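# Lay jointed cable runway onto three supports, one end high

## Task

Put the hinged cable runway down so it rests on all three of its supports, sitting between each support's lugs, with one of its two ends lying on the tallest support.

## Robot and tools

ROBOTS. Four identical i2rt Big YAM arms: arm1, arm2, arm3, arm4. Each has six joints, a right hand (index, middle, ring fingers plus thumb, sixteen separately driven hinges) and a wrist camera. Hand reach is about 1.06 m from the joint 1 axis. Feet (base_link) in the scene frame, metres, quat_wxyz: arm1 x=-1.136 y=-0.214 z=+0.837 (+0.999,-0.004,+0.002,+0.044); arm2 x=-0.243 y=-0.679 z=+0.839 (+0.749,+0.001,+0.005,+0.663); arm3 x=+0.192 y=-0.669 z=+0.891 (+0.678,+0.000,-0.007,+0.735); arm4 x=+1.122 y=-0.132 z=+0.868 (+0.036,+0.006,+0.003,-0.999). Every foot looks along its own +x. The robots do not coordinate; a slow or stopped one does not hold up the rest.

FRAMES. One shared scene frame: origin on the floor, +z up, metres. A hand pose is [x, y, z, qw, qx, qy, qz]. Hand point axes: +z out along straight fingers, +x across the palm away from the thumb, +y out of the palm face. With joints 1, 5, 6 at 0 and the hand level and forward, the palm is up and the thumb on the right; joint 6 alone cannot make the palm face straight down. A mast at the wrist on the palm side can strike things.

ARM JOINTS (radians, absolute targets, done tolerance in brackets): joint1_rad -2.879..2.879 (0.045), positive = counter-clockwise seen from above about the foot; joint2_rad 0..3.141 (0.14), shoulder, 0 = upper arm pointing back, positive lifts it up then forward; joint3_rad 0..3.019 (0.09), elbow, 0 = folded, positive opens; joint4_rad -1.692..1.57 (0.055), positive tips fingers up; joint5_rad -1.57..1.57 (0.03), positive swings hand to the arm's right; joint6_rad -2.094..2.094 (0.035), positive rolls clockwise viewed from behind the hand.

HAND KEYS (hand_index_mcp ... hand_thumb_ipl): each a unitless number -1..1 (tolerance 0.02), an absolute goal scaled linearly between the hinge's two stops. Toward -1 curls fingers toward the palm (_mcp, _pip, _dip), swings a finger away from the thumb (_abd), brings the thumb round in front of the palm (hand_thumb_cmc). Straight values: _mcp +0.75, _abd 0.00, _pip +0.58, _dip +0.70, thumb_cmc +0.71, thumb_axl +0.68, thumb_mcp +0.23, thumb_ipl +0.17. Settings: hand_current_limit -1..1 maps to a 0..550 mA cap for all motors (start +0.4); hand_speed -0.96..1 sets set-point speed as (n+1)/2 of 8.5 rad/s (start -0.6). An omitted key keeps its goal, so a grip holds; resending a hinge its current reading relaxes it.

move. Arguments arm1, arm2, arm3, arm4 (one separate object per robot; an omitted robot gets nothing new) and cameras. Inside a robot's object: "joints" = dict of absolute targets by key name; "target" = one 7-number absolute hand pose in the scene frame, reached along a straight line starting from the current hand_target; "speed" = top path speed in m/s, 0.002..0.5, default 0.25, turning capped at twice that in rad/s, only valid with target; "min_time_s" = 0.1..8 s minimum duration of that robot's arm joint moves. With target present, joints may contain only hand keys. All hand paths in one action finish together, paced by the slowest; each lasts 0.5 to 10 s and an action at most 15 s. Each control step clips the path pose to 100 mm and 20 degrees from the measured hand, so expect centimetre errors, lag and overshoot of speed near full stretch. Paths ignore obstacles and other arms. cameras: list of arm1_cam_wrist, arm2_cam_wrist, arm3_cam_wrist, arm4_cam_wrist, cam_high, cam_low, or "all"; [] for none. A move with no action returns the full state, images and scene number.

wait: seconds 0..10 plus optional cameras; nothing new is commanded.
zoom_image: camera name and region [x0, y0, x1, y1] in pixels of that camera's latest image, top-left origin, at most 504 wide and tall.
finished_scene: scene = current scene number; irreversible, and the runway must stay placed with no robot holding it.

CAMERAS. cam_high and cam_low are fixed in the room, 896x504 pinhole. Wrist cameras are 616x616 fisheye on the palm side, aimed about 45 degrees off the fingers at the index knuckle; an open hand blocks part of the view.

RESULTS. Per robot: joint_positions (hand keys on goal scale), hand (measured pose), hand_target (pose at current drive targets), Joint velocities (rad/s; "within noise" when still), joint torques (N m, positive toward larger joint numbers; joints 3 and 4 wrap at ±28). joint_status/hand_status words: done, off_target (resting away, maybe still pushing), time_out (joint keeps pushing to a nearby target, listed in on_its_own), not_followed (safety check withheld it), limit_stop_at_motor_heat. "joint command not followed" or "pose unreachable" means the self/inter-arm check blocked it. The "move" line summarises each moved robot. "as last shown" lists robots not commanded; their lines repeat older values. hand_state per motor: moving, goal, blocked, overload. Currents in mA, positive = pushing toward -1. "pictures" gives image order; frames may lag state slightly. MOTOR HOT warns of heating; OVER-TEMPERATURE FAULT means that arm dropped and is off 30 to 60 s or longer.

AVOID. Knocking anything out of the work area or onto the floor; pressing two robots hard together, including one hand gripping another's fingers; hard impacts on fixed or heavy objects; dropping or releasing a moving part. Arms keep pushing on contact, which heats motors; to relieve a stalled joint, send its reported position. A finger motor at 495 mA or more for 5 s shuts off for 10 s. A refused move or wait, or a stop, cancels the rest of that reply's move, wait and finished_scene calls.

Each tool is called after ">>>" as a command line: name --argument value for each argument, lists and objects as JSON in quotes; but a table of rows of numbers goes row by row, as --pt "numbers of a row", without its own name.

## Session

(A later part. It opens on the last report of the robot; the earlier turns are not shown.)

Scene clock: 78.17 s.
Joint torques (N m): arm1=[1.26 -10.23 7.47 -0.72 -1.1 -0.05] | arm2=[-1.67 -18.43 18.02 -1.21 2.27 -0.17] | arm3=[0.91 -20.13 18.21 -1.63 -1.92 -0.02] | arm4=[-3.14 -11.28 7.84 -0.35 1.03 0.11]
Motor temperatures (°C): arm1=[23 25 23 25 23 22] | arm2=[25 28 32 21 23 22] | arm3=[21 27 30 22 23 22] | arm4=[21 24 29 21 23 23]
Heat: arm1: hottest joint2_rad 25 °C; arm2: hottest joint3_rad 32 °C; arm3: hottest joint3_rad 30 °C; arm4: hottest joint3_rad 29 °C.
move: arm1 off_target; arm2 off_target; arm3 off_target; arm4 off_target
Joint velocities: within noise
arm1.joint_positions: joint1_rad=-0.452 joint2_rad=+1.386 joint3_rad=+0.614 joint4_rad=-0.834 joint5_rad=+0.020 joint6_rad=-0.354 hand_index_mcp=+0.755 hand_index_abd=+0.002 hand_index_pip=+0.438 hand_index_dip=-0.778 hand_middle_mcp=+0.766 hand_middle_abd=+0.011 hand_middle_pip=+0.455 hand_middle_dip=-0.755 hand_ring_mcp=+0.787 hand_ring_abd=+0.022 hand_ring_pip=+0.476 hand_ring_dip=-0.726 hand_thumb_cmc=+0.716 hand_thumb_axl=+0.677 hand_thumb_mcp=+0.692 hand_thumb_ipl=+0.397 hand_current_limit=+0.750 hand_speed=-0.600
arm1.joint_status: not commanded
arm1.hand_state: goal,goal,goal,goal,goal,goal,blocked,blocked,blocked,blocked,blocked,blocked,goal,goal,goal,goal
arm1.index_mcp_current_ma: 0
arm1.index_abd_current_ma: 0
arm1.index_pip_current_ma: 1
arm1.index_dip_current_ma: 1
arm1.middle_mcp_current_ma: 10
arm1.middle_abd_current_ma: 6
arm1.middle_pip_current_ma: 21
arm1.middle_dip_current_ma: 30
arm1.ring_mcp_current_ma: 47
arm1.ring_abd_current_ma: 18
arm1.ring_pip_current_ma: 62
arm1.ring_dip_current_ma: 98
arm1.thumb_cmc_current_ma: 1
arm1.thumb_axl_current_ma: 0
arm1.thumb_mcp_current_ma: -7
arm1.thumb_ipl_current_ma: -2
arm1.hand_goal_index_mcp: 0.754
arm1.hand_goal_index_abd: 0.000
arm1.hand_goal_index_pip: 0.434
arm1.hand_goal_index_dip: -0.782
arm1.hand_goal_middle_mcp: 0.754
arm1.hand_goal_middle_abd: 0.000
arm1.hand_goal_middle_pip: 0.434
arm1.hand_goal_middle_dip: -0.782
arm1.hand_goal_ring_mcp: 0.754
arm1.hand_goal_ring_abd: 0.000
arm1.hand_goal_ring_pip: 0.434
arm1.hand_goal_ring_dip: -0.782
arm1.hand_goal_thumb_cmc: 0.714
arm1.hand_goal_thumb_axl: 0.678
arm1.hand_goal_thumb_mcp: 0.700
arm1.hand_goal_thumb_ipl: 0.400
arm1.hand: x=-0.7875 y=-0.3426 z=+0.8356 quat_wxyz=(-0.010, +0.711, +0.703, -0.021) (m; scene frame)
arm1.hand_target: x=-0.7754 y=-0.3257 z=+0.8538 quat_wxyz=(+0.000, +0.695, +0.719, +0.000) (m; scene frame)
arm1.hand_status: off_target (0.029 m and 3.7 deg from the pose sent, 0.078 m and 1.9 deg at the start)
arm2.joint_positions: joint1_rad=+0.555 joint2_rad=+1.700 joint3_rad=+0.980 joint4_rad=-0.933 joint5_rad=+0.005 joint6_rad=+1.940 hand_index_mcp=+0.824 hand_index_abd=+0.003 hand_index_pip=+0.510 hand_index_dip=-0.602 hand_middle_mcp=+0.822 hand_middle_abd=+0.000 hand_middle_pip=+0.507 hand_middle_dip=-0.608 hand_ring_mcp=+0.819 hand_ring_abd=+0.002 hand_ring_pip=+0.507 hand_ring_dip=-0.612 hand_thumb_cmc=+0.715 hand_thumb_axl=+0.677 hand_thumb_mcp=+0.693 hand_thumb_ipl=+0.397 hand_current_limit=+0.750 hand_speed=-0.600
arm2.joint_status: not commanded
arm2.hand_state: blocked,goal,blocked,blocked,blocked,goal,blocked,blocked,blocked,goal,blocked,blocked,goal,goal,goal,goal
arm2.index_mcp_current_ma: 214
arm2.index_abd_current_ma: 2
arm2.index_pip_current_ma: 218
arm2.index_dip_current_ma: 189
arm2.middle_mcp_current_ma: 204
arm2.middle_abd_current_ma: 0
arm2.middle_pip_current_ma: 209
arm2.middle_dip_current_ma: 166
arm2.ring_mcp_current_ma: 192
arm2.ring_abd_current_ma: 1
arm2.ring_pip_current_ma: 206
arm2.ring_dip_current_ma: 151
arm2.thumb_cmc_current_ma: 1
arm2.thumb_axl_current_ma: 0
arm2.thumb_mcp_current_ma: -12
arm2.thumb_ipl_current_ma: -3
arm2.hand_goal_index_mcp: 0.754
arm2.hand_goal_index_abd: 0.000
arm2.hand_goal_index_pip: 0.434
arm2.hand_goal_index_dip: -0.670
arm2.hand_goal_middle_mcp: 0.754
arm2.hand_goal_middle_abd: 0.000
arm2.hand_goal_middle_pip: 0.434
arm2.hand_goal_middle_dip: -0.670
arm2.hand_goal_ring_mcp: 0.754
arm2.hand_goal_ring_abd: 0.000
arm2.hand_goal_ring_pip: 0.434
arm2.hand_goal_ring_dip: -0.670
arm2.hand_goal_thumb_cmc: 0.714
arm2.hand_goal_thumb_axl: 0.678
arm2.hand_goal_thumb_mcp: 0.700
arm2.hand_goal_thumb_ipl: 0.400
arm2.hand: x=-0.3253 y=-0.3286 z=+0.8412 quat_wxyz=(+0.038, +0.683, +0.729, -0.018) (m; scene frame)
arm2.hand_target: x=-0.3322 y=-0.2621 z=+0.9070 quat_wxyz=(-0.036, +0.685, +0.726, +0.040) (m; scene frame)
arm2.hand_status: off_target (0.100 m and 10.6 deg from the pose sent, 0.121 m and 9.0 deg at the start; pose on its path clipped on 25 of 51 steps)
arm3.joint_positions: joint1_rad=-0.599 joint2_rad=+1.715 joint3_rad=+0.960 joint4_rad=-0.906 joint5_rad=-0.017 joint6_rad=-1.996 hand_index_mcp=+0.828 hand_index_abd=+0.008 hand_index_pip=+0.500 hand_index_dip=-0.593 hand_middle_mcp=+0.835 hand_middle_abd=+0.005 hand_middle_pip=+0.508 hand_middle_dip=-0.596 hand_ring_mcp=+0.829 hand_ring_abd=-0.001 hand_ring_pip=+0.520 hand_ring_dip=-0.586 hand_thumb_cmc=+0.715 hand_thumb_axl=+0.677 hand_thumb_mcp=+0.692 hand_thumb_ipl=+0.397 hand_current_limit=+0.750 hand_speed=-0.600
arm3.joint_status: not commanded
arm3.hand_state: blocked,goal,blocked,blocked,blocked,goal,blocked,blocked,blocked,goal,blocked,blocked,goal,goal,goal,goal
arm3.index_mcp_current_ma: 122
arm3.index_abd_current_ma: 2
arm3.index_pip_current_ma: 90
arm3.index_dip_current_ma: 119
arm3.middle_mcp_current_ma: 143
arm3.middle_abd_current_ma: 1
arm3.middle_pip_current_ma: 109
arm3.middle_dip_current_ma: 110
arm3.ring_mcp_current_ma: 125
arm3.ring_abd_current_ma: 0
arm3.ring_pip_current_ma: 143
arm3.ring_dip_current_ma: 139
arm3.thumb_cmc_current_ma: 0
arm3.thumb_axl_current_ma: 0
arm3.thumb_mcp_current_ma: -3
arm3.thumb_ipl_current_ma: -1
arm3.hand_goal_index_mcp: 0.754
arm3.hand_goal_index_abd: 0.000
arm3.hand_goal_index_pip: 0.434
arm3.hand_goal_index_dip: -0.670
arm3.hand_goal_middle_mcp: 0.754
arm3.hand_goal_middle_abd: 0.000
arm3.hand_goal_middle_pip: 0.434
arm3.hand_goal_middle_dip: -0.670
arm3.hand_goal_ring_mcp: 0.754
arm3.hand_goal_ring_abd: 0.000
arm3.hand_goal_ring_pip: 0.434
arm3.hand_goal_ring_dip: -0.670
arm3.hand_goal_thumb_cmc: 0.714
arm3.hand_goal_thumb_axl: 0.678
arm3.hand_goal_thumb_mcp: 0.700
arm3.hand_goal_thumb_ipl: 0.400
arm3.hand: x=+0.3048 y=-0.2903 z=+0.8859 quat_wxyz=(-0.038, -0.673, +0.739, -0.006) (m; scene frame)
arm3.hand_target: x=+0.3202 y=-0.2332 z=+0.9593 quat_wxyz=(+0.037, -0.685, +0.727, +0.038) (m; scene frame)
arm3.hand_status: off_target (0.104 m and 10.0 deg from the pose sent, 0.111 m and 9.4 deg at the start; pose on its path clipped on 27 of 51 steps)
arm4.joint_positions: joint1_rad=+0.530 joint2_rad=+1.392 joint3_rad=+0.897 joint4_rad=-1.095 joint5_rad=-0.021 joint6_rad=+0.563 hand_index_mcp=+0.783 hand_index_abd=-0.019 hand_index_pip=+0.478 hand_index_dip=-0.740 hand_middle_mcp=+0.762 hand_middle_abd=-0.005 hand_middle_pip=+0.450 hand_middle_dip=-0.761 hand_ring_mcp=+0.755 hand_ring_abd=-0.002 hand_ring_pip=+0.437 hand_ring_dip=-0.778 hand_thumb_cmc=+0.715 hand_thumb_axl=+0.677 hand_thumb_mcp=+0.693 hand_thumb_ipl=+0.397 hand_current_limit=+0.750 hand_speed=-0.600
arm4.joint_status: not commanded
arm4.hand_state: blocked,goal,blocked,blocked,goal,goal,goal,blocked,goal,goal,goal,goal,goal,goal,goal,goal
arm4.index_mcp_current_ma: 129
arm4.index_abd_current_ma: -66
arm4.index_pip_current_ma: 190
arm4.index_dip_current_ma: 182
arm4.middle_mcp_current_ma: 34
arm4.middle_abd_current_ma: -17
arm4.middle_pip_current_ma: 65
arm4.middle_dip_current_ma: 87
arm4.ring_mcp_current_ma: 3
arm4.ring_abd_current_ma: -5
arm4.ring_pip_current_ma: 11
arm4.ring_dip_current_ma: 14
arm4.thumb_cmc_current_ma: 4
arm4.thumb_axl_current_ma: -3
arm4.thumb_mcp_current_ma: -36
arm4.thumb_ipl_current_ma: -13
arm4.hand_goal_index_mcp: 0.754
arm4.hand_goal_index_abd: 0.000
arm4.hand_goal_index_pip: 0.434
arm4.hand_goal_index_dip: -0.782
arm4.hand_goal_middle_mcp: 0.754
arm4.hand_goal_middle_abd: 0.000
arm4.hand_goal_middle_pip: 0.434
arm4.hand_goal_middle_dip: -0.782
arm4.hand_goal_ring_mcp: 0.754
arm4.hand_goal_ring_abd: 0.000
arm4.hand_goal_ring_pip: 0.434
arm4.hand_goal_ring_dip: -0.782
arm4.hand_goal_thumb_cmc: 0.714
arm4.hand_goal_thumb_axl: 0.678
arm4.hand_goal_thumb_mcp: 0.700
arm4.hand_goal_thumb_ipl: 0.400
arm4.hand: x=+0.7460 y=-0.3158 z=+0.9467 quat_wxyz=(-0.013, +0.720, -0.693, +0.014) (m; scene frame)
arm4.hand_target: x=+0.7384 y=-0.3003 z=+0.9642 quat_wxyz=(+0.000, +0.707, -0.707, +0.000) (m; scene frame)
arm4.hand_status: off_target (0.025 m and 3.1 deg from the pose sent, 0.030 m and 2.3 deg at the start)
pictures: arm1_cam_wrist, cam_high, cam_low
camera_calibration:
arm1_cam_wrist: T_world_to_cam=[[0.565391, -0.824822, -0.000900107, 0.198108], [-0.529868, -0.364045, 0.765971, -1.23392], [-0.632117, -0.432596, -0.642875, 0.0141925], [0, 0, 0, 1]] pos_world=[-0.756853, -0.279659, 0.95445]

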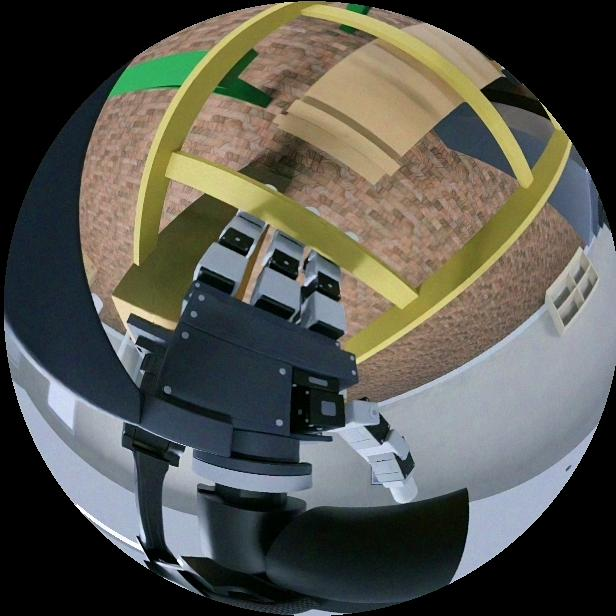

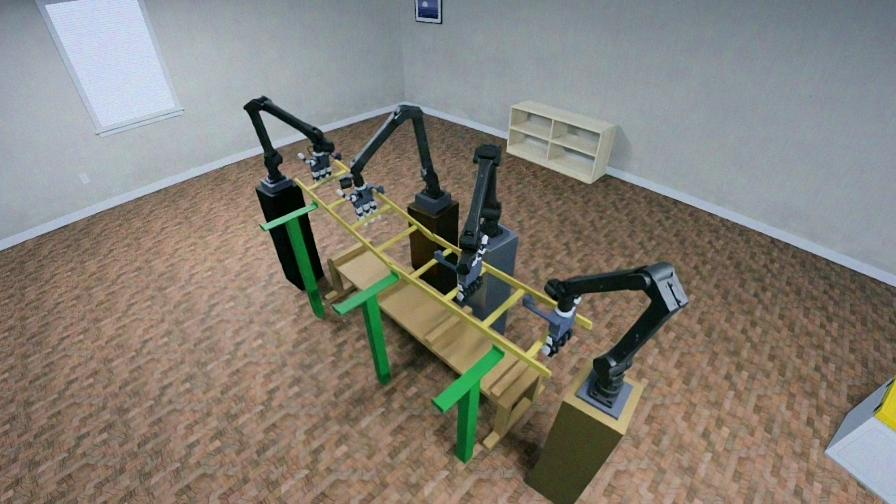

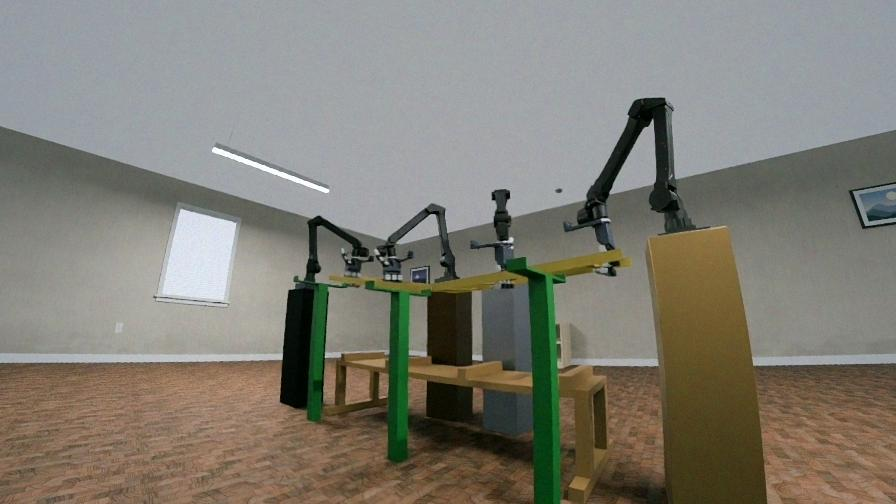

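>>> zoom_image --camera "cam_low" --region '[280, 220, 480, 340]'

>>> zoom_image --camera "cam_high" --region '[300, 160, 560, 400]'

>>> zoom_image --camera "cam_low" --region '[440, 200, 660, 340]'

Scaled by 2.520 from the camera's 896x504 image, which has a finer 1280x720 frame.

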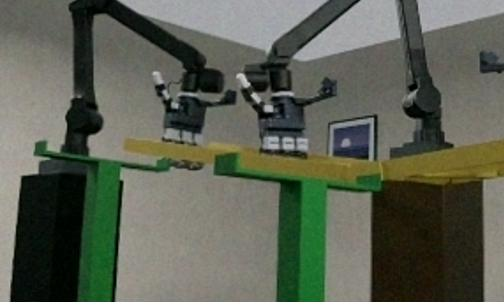

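Scaled by 1.938 from the camera's 896x504 image, which has a finer 1280x720 frame.

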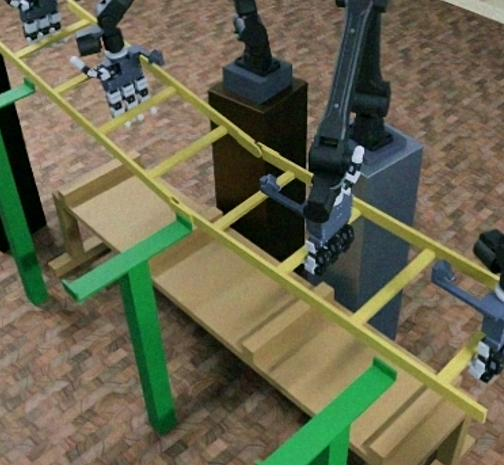

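Scaled by 2.291 from the camera's 896x504 image, which has a finer 1280x720 frame.

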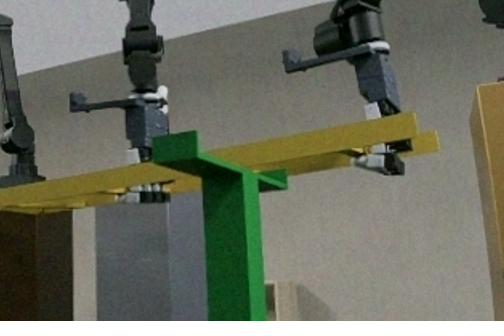

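>>> move --arm1 '{"target":[-0.775,-0.345,0.865,0,0.6947,0.7193,0],"speed":0.07}' --arm2 '{"target":[-0.335,-0.310,0.935,-0.0363,0.6837,0.7278,0.0376],"speed":0.07}' --arm3 '{"target":[0.325,-0.280,0.985,0.0363,-0.6837,0.7278,0.0376],"speed":0.07}' --arm4 '{"target":[0.738,-0.325,0.975,0,0.7071,-0.7071,0],"speed":0.07}' --cameras '["cam_low","cam_high"]'

>>> zoom_image --camera "cam_low" --region '[280, 220, 480, 340]'

Scene clock: 80.90 s.
Joint torques (N m): arm1=[-2.32 -8.94 10.15 -0.98 -0.45 -0.31] | arm2=[1.61 -21.6 12.78 -2.4 1.29 0.23] | arm3=[-1.49 -24.82 11.29 -2.5 -1.16 -0.24] | arm4=[-0.03 -9.52 12.05 -0.98 0.71 0.27]
Motor temperatures (°C): arm1=[23 25 23 25 24 22] | arm2=[25 28 33 21 23 22] | arm3=[21 27 30 22 23 22] | arm4=[21 24 29 21 23 23]
Heat: arm1: hottest joint2_rad 25 °C; arm2: hottest joint3_rad 33 °C; arm3: hottest joint3_rad 30 °C; arm4: hottest joint3_rad 29 °C.
move: arm1 off_target; arm2 off_target; arm3 off_target; arm4 off_target
Joint velocities: within noise
arm1.joint_positions: joint1_rad=-0.467 joint2_rad=+1.365 joint3_rad=+0.616 joint4_rad=-0.863 joint5_rad=+0.006 joint6_rad=-0.386 hand_index_mcp=+0.755 hand_index_abd=+0.002 hand_index_pip=+0.438 hand_index_dip=-0.778 hand_middle_mcp=+0.758 hand_middle_abd=+0.011 hand_middle_pip=+0.452 hand_middle_dip=-0.756 hand_ring_mcp=+0.762 hand_ring_abd=+0.021 hand_ring_pip=+0.472 hand_ring_dip=-0.727 hand_thumb_cmc=+0.716 hand_thumb_axl=+0.677 hand_thumb_mcp=+0.692 hand_thumb_ipl=+0.397 hand_current_limit=+0.750 hand_speed=-0.600
arm1.joint_status: not commanded
arm1.hand_state: goal,goal,goal,goal,goal,goal,goal,blocked,goal,blocked,blocked,blocked,goal,goal,goal,goal
arm1.index_mcp_current_ma: 0
arm1.index_abd_current_ma: 0
arm1.index_pip_current_ma: 1
arm1.index_dip_current_ma: 1
arm1.middle_mcp_current_ma: 2
arm1.middle_abd_current_ma: 6
arm1.middle_pip_current_ma: 16
arm1.middle_dip_current_ma: 29
arm1.ring_mcp_current_ma: 5
arm1.ring_abd_current_ma: 17
arm1.ring_pip_current_ma: 53
arm1.ring_dip_current_ma: 95
arm1.thumb_cmc_current_ma: 1
arm1.thumb_axl_current_ma: 0
arm1.thumb_mcp_current_ma: -7
arm1.thumb_ipl_current_ma: -2
arm1.hand_goal_index_mcp: 0.754
arm1.hand_goal_index_abd: 0.000
arm1.hand_goal_index_pip: 0.434
arm1.hand_goal_index_dip: -0.782
arm1.hand_goal_middle_mcp: 0.754
arm1.hand_goal_middle_abd: 0.000
arm1.hand_goal_middle_pip: 0.434
arm1.hand_goal_middle_dip: -0.782
arm1.hand_goal_ring_mcp: 0.754
arm1.hand_goal_ring_abd: 0.000
arm1.hand_goal_ring_pip: 0.434
arm1.hand_goal_ring_dip: -0.782
arm1.hand_goal_thumb_cmc: 0.714
arm1.hand_goal_thumb_axl: 0.678
arm1.hand_goal_thumb_mcp: 0.700
arm1.hand_goal_thumb_ipl: 0.400
arm1.hand: x=-0.7908 y=-0.3415 z=+0.8413 quat_wxyz=(-0.016, +0.705, +0.709, -0.015) (m; scene frame)
arm1.hand_target: x=-0.7753 y=-0.3450 z=+0.8646 quat_wxyz=(+0.001, +0.695, +0.719, +0.000) (m; scene frame)
arm1.hand_status: off_target (0.029 m and 3.0 deg from the pose sent, 0.032 m and 3.7 deg at the start)
arm2.joint_positions: joint1_rad=+0.567 joint2_rad=+1.606 joint3_rad=+0.949 joint4_rad=-0.944 joint5_rad=+0.026 joint6_rad=+1.941 hand_index_mcp=+0.828 hand_index_abd=-0.006 hand_index_pip=+0.510 hand_index_dip=-0.602 hand_middle_mcp=+0.826 hand_middle_abd=-0.009 hand_middle_pip=+0.508 hand_middle_dip=-0.600 hand_ring_mcp=+0.819 hand_ring_abd=-0.007 hand_ring_pip=+0.513 hand_ring_dip=-0.590 hand_thumb_cmc=+0.715 hand_thumb_axl=+0.677 hand_thumb_mcp=+0.693 hand_thumb_ipl=+0.397 hand_current_limit=+0.750 hand_speed=-0.600
arm2.joint_status: not commanded
arm2.hand_state: blocked,goal,blocked,blocked,blocked,goal,blocked,blocked,blocked,goal,blocked,blocked,goal,goal,goal,goal
arm2.index_mcp_current_ma: 230
arm2.index_abd_current_ma: -5
arm2.index_pip_current_ma: 218
arm2.index_dip_current_ma: 189
arm2.middle_mcp_current_ma: 220
arm2.middle_abd_current_ma: -10
arm2.middle_pip_current_ma: 212
arm2.middle_dip_current_ma: 196
arm2.ring_mcp_current_ma: 192
arm2.ring_abd_current_ma: -8
arm2.ring_pip_current_ma: 231
arm2.ring_dip_current_ma: 235
arm2.thumb_cmc_current_ma: 1
arm2.thumb_axl_current_ma: 0
arm2.thumb_mcp_current_ma: -12
arm2.thumb_ipl_current_ma: -3
arm2.hand_goal_index_mcp: 0.754
arm2.hand_goal_index_abd: 0.000
arm2.hand_goal_index_pip: 0.434
arm2.hand_goal_index_dip: -0.670
arm2.hand_goal_middle_mcp: 0.754
arm2.hand_goal_middle_abd: 0.000
arm2.hand_goal_middle_pip: 0.434
arm2.hand_goal_middle_dip: -0.670
arm2.hand_goal_ring_mcp: 0.754
arm2.hand_goal_ring_abd: 0.000
arm2.hand_goal_ring_pip: 0.434
arm2.hand_goal_ring_dip: -0.670
arm2.hand_goal_thumb_cmc: 0.714
arm2.hand_goal_thumb_axl: 0.678
arm2.hand_goal_thumb_mcp: 0.700
arm2.hand_goal_thumb_ipl: 0.400
arm2.hand: x=-0.3231 y=-0.3345 z=+0.8668 quat_wxyz=(+0.018, +0.680, +0.733, +0.001) (m; scene frame)
arm2.hand_target: x=-0.3328 y=-0.3131 z=+0.9293 quat_wxyz=(-0.037, +0.684, +0.727, +0.037) (m; scene frame)
arm2.hand_status: off_target (0.073 m and 7.6 deg from the pose sent, 0.096 m and 10.7 deg at the start)
arm3.joint_positions: joint1_rad=-0.624 joint2_rad=+1.650 joint3_rad=+0.953 joint4_rad=-0.919 joint5_rad=-0.036 joint6_rad=-2.032 hand_index_mcp=+0.831 hand_index_abd=+0.010 hand_index_pip=+0.509 hand_index_dip=-0.588 hand_middle_mcp=+0.835 hand_middle_abd=+0.007 hand_middle_pip=+0.510 hand_middle_dip=-0.593 hand_ring_mcp=+0.824 hand_ring_abd=+0.002 hand_ring_pip=+0.520 hand_ring_dip=-0.585 hand_thumb_cmc=+0.715 hand_thumb_axl=+0.677 hand_thumb_mcp=+0.692 hand_thumb_ipl=+0.397 hand_current_limit=+0.750 hand_speed=-0.600
arm3.joint_status: not commanded
arm3.hand_state: blocked,goal,blocked,blocked,blocked,goal,blocked,blocked,blocked,goal,blocked,blocked,goal,goal,goal,goal
arm3.index_mcp_current_ma: 130
arm3.index_abd_current_ma: 2
arm3.index_pip_current_ma: 111
arm3.index_dip_current_ma: 132
arm3.middle_mcp_current_ma: 143
arm3.middle_abd_current_ma: 1
arm3.middle_pip_current_ma: 114
arm3.middle_dip_current_ma: 119
arm3.ring_mcp_current_ma: 111
arm3.ring_abd_current_ma: 0
arm3.ring_pip_current_ma: 143
arm3.ring_dip_current_ma: 141
arm3.thumb_cmc_current_ma: 0
arm3.thumb_axl_current_ma: 0
arm3.thumb_mcp_current_ma: -3
arm3.thumb_ipl_current_ma: -1
arm3.hand_goal_index_mcp: 0.754
arm3.hand_goal_index_abd: 0.000
arm3.hand_goal_index_pip: 0.434
arm3.hand_goal_index_dip: -0.670
arm3.hand_goal_middle_mcp: 0.754
arm3.hand_goal_middle_abd: 0.000
arm3.hand_goal_middle_pip: 0.434
arm3.hand_goal_middle_dip: -0.670
arm3.hand_goal_ring_mcp: 0.754
arm3.hand_goal_ring_abd: 0.000
arm3.hand_goal_ring_pip: 0.434
arm3.hand_goal_ring_dip: -0.670
arm3.hand_goal_thumb_cmc: 0.714
arm3.hand_goal_thumb_axl: 0.678
arm3.hand_goal_thumb_mcp: 0.700
arm3.hand_goal_thumb_ipl: 0.400
arm3.hand: x=+0.3110 y=-0.2935 z=+0.9100 quat_wxyz=(-0.020, -0.677, +0.735, +0.011) (m; scene frame)
arm3.hand_target: x=+0.3224 y=-0.2813 z=+0.9775 quat_wxyz=(+0.037, -0.684, +0.727, +0.036) (m; scene frame)
arm3.hand_status: off_target (0.078 m and 7.2 deg from the pose sent, 0.102 m and 10.0 deg at the start)
arm4.joint_positions: joint1_rad=+0.552 joint2_rad=+1.392 joint3_rad=+0.897 joint4_rad=-1.115 joint5_rad=-0.014 joint6_rad=+0.601 hand_index_mcp=+0.778 hand_index_abd=-0.019 hand_index_pip=+0.474 hand_index_dip=-0.739 hand_middle_mcp=+0.764 hand_middle_abd=-0.004 hand_middle_pip=+0.451 hand_middle_dip=-0.763 hand_ring_mcp=+0.755 hand_ring_abd=-0.002 hand_ring_pip=+0.437 hand_ring_dip=-0.778 hand_thumb_cmc=+0.715 hand_thumb_axl=+0.677 hand_thumb_mcp=+0.693 hand_thumb_ipl=+0.397 hand_current_limit=+0.750 hand_speed=-0.600
arm4.joint_status: not commanded
arm4.hand_state: blocked,goal,blocked,blocked,goal,goal,goal,goal,goal,goal,goal,goal,goal,goal,goal,goal
arm4.index_mcp_current_ma: 107
arm4.index_abd_current_ma: -66
arm4.index_pip_current_ma: 170
arm4.index_dip_current_ma: 186
arm4.middle_mcp_current_ma: 42
arm4.middle_abd_current_ma: -12
arm4.middle_pip_current_ma: 68
arm4.middle_dip_current_ma: 79
arm4.ring_mcp_current_ma: 3
arm4.ring_abd_current_ma: -5
arm4.ring_pip_current_ma: 11
arm4.ring_dip_current_ma: 14
arm4.thumb_cmc_current_ma: 4
arm4.thumb_axl_current_ma: -3
arm4.thumb_mcp_current_ma: -36
arm4.thumb_ipl_current_ma: -13
arm4.hand_goal_index_mcp: 0.754
arm4.hand_goal_index_abd: 0.000
arm4.hand_goal_index_pip: 0.434
arm4.hand_goal_index_dip: -0.782
arm4.hand_goal_middle_mcp: 0.754
arm4.hand_goal_middle_abd: 0.000
arm4.hand_goal_middle_pip: 0.434
arm4.hand_goal_middle_dip: -0.782
arm4.hand_goal_ring_mcp: 0.754
arm4.hand_goal_ring_abd: 0.000
arm4.hand_goal_ring_pip: 0.434
arm4.hand_goal_ring_dip: -0.782
arm4.hand_goal_thumb_cmc: 0.714
arm4.hand_goal_thumb_axl: 0.678
arm4.hand_goal_thumb_mcp: 0.700
arm4.hand_goal_thumb_ipl: 0.400
arm4.hand: x=+0.7542 y=-0.3166 z=+0.9462 quat_wxyz=(-0.024, +0.715, -0.699, +0.013) (m; scene frame)
arm4.hand_target: x=+0.7389 y=-0.3245 z=+0.9748 quat_wxyz=(+0.001, +0.707, -0.707, +0.000) (m; scene frame)
arm4.hand_status: off_target (0.034 m and 3.4 deg from the pose sent, 0.031 m and 3.1 deg at the start)
pictures: cam_high, cam_low

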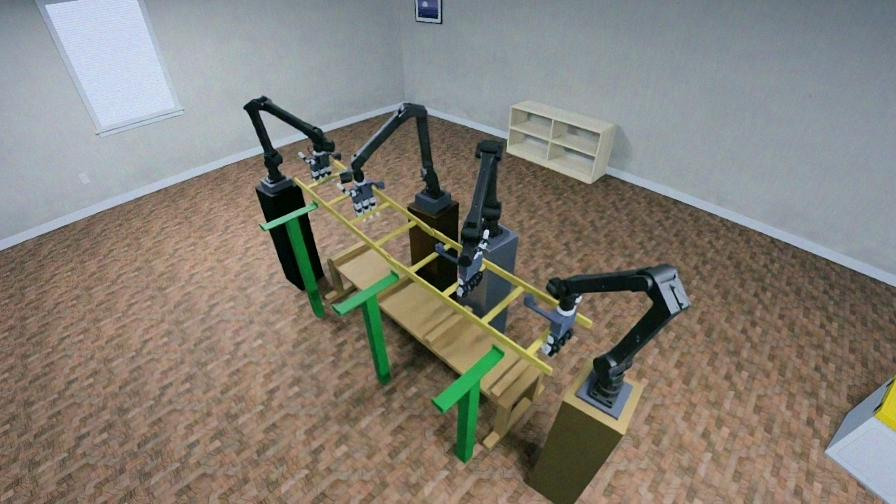

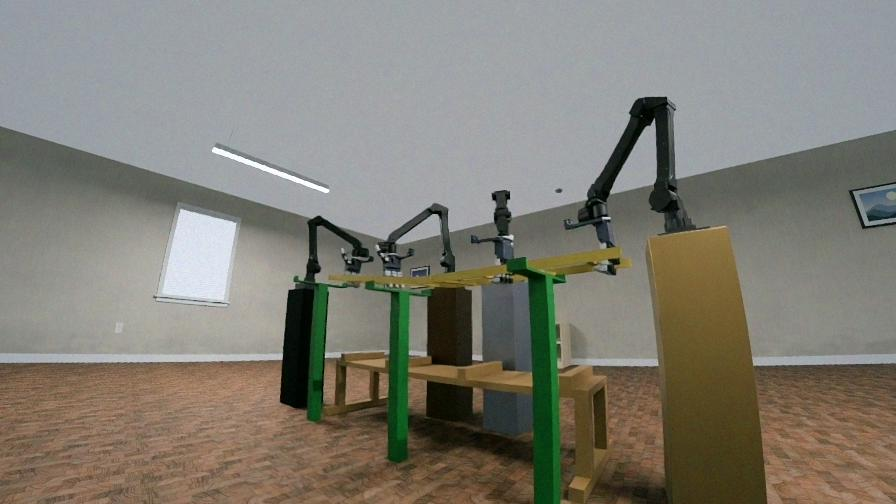

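Scaled by 2.520 from the camera's 896x504 image, which has a finer 1280x720 frame.

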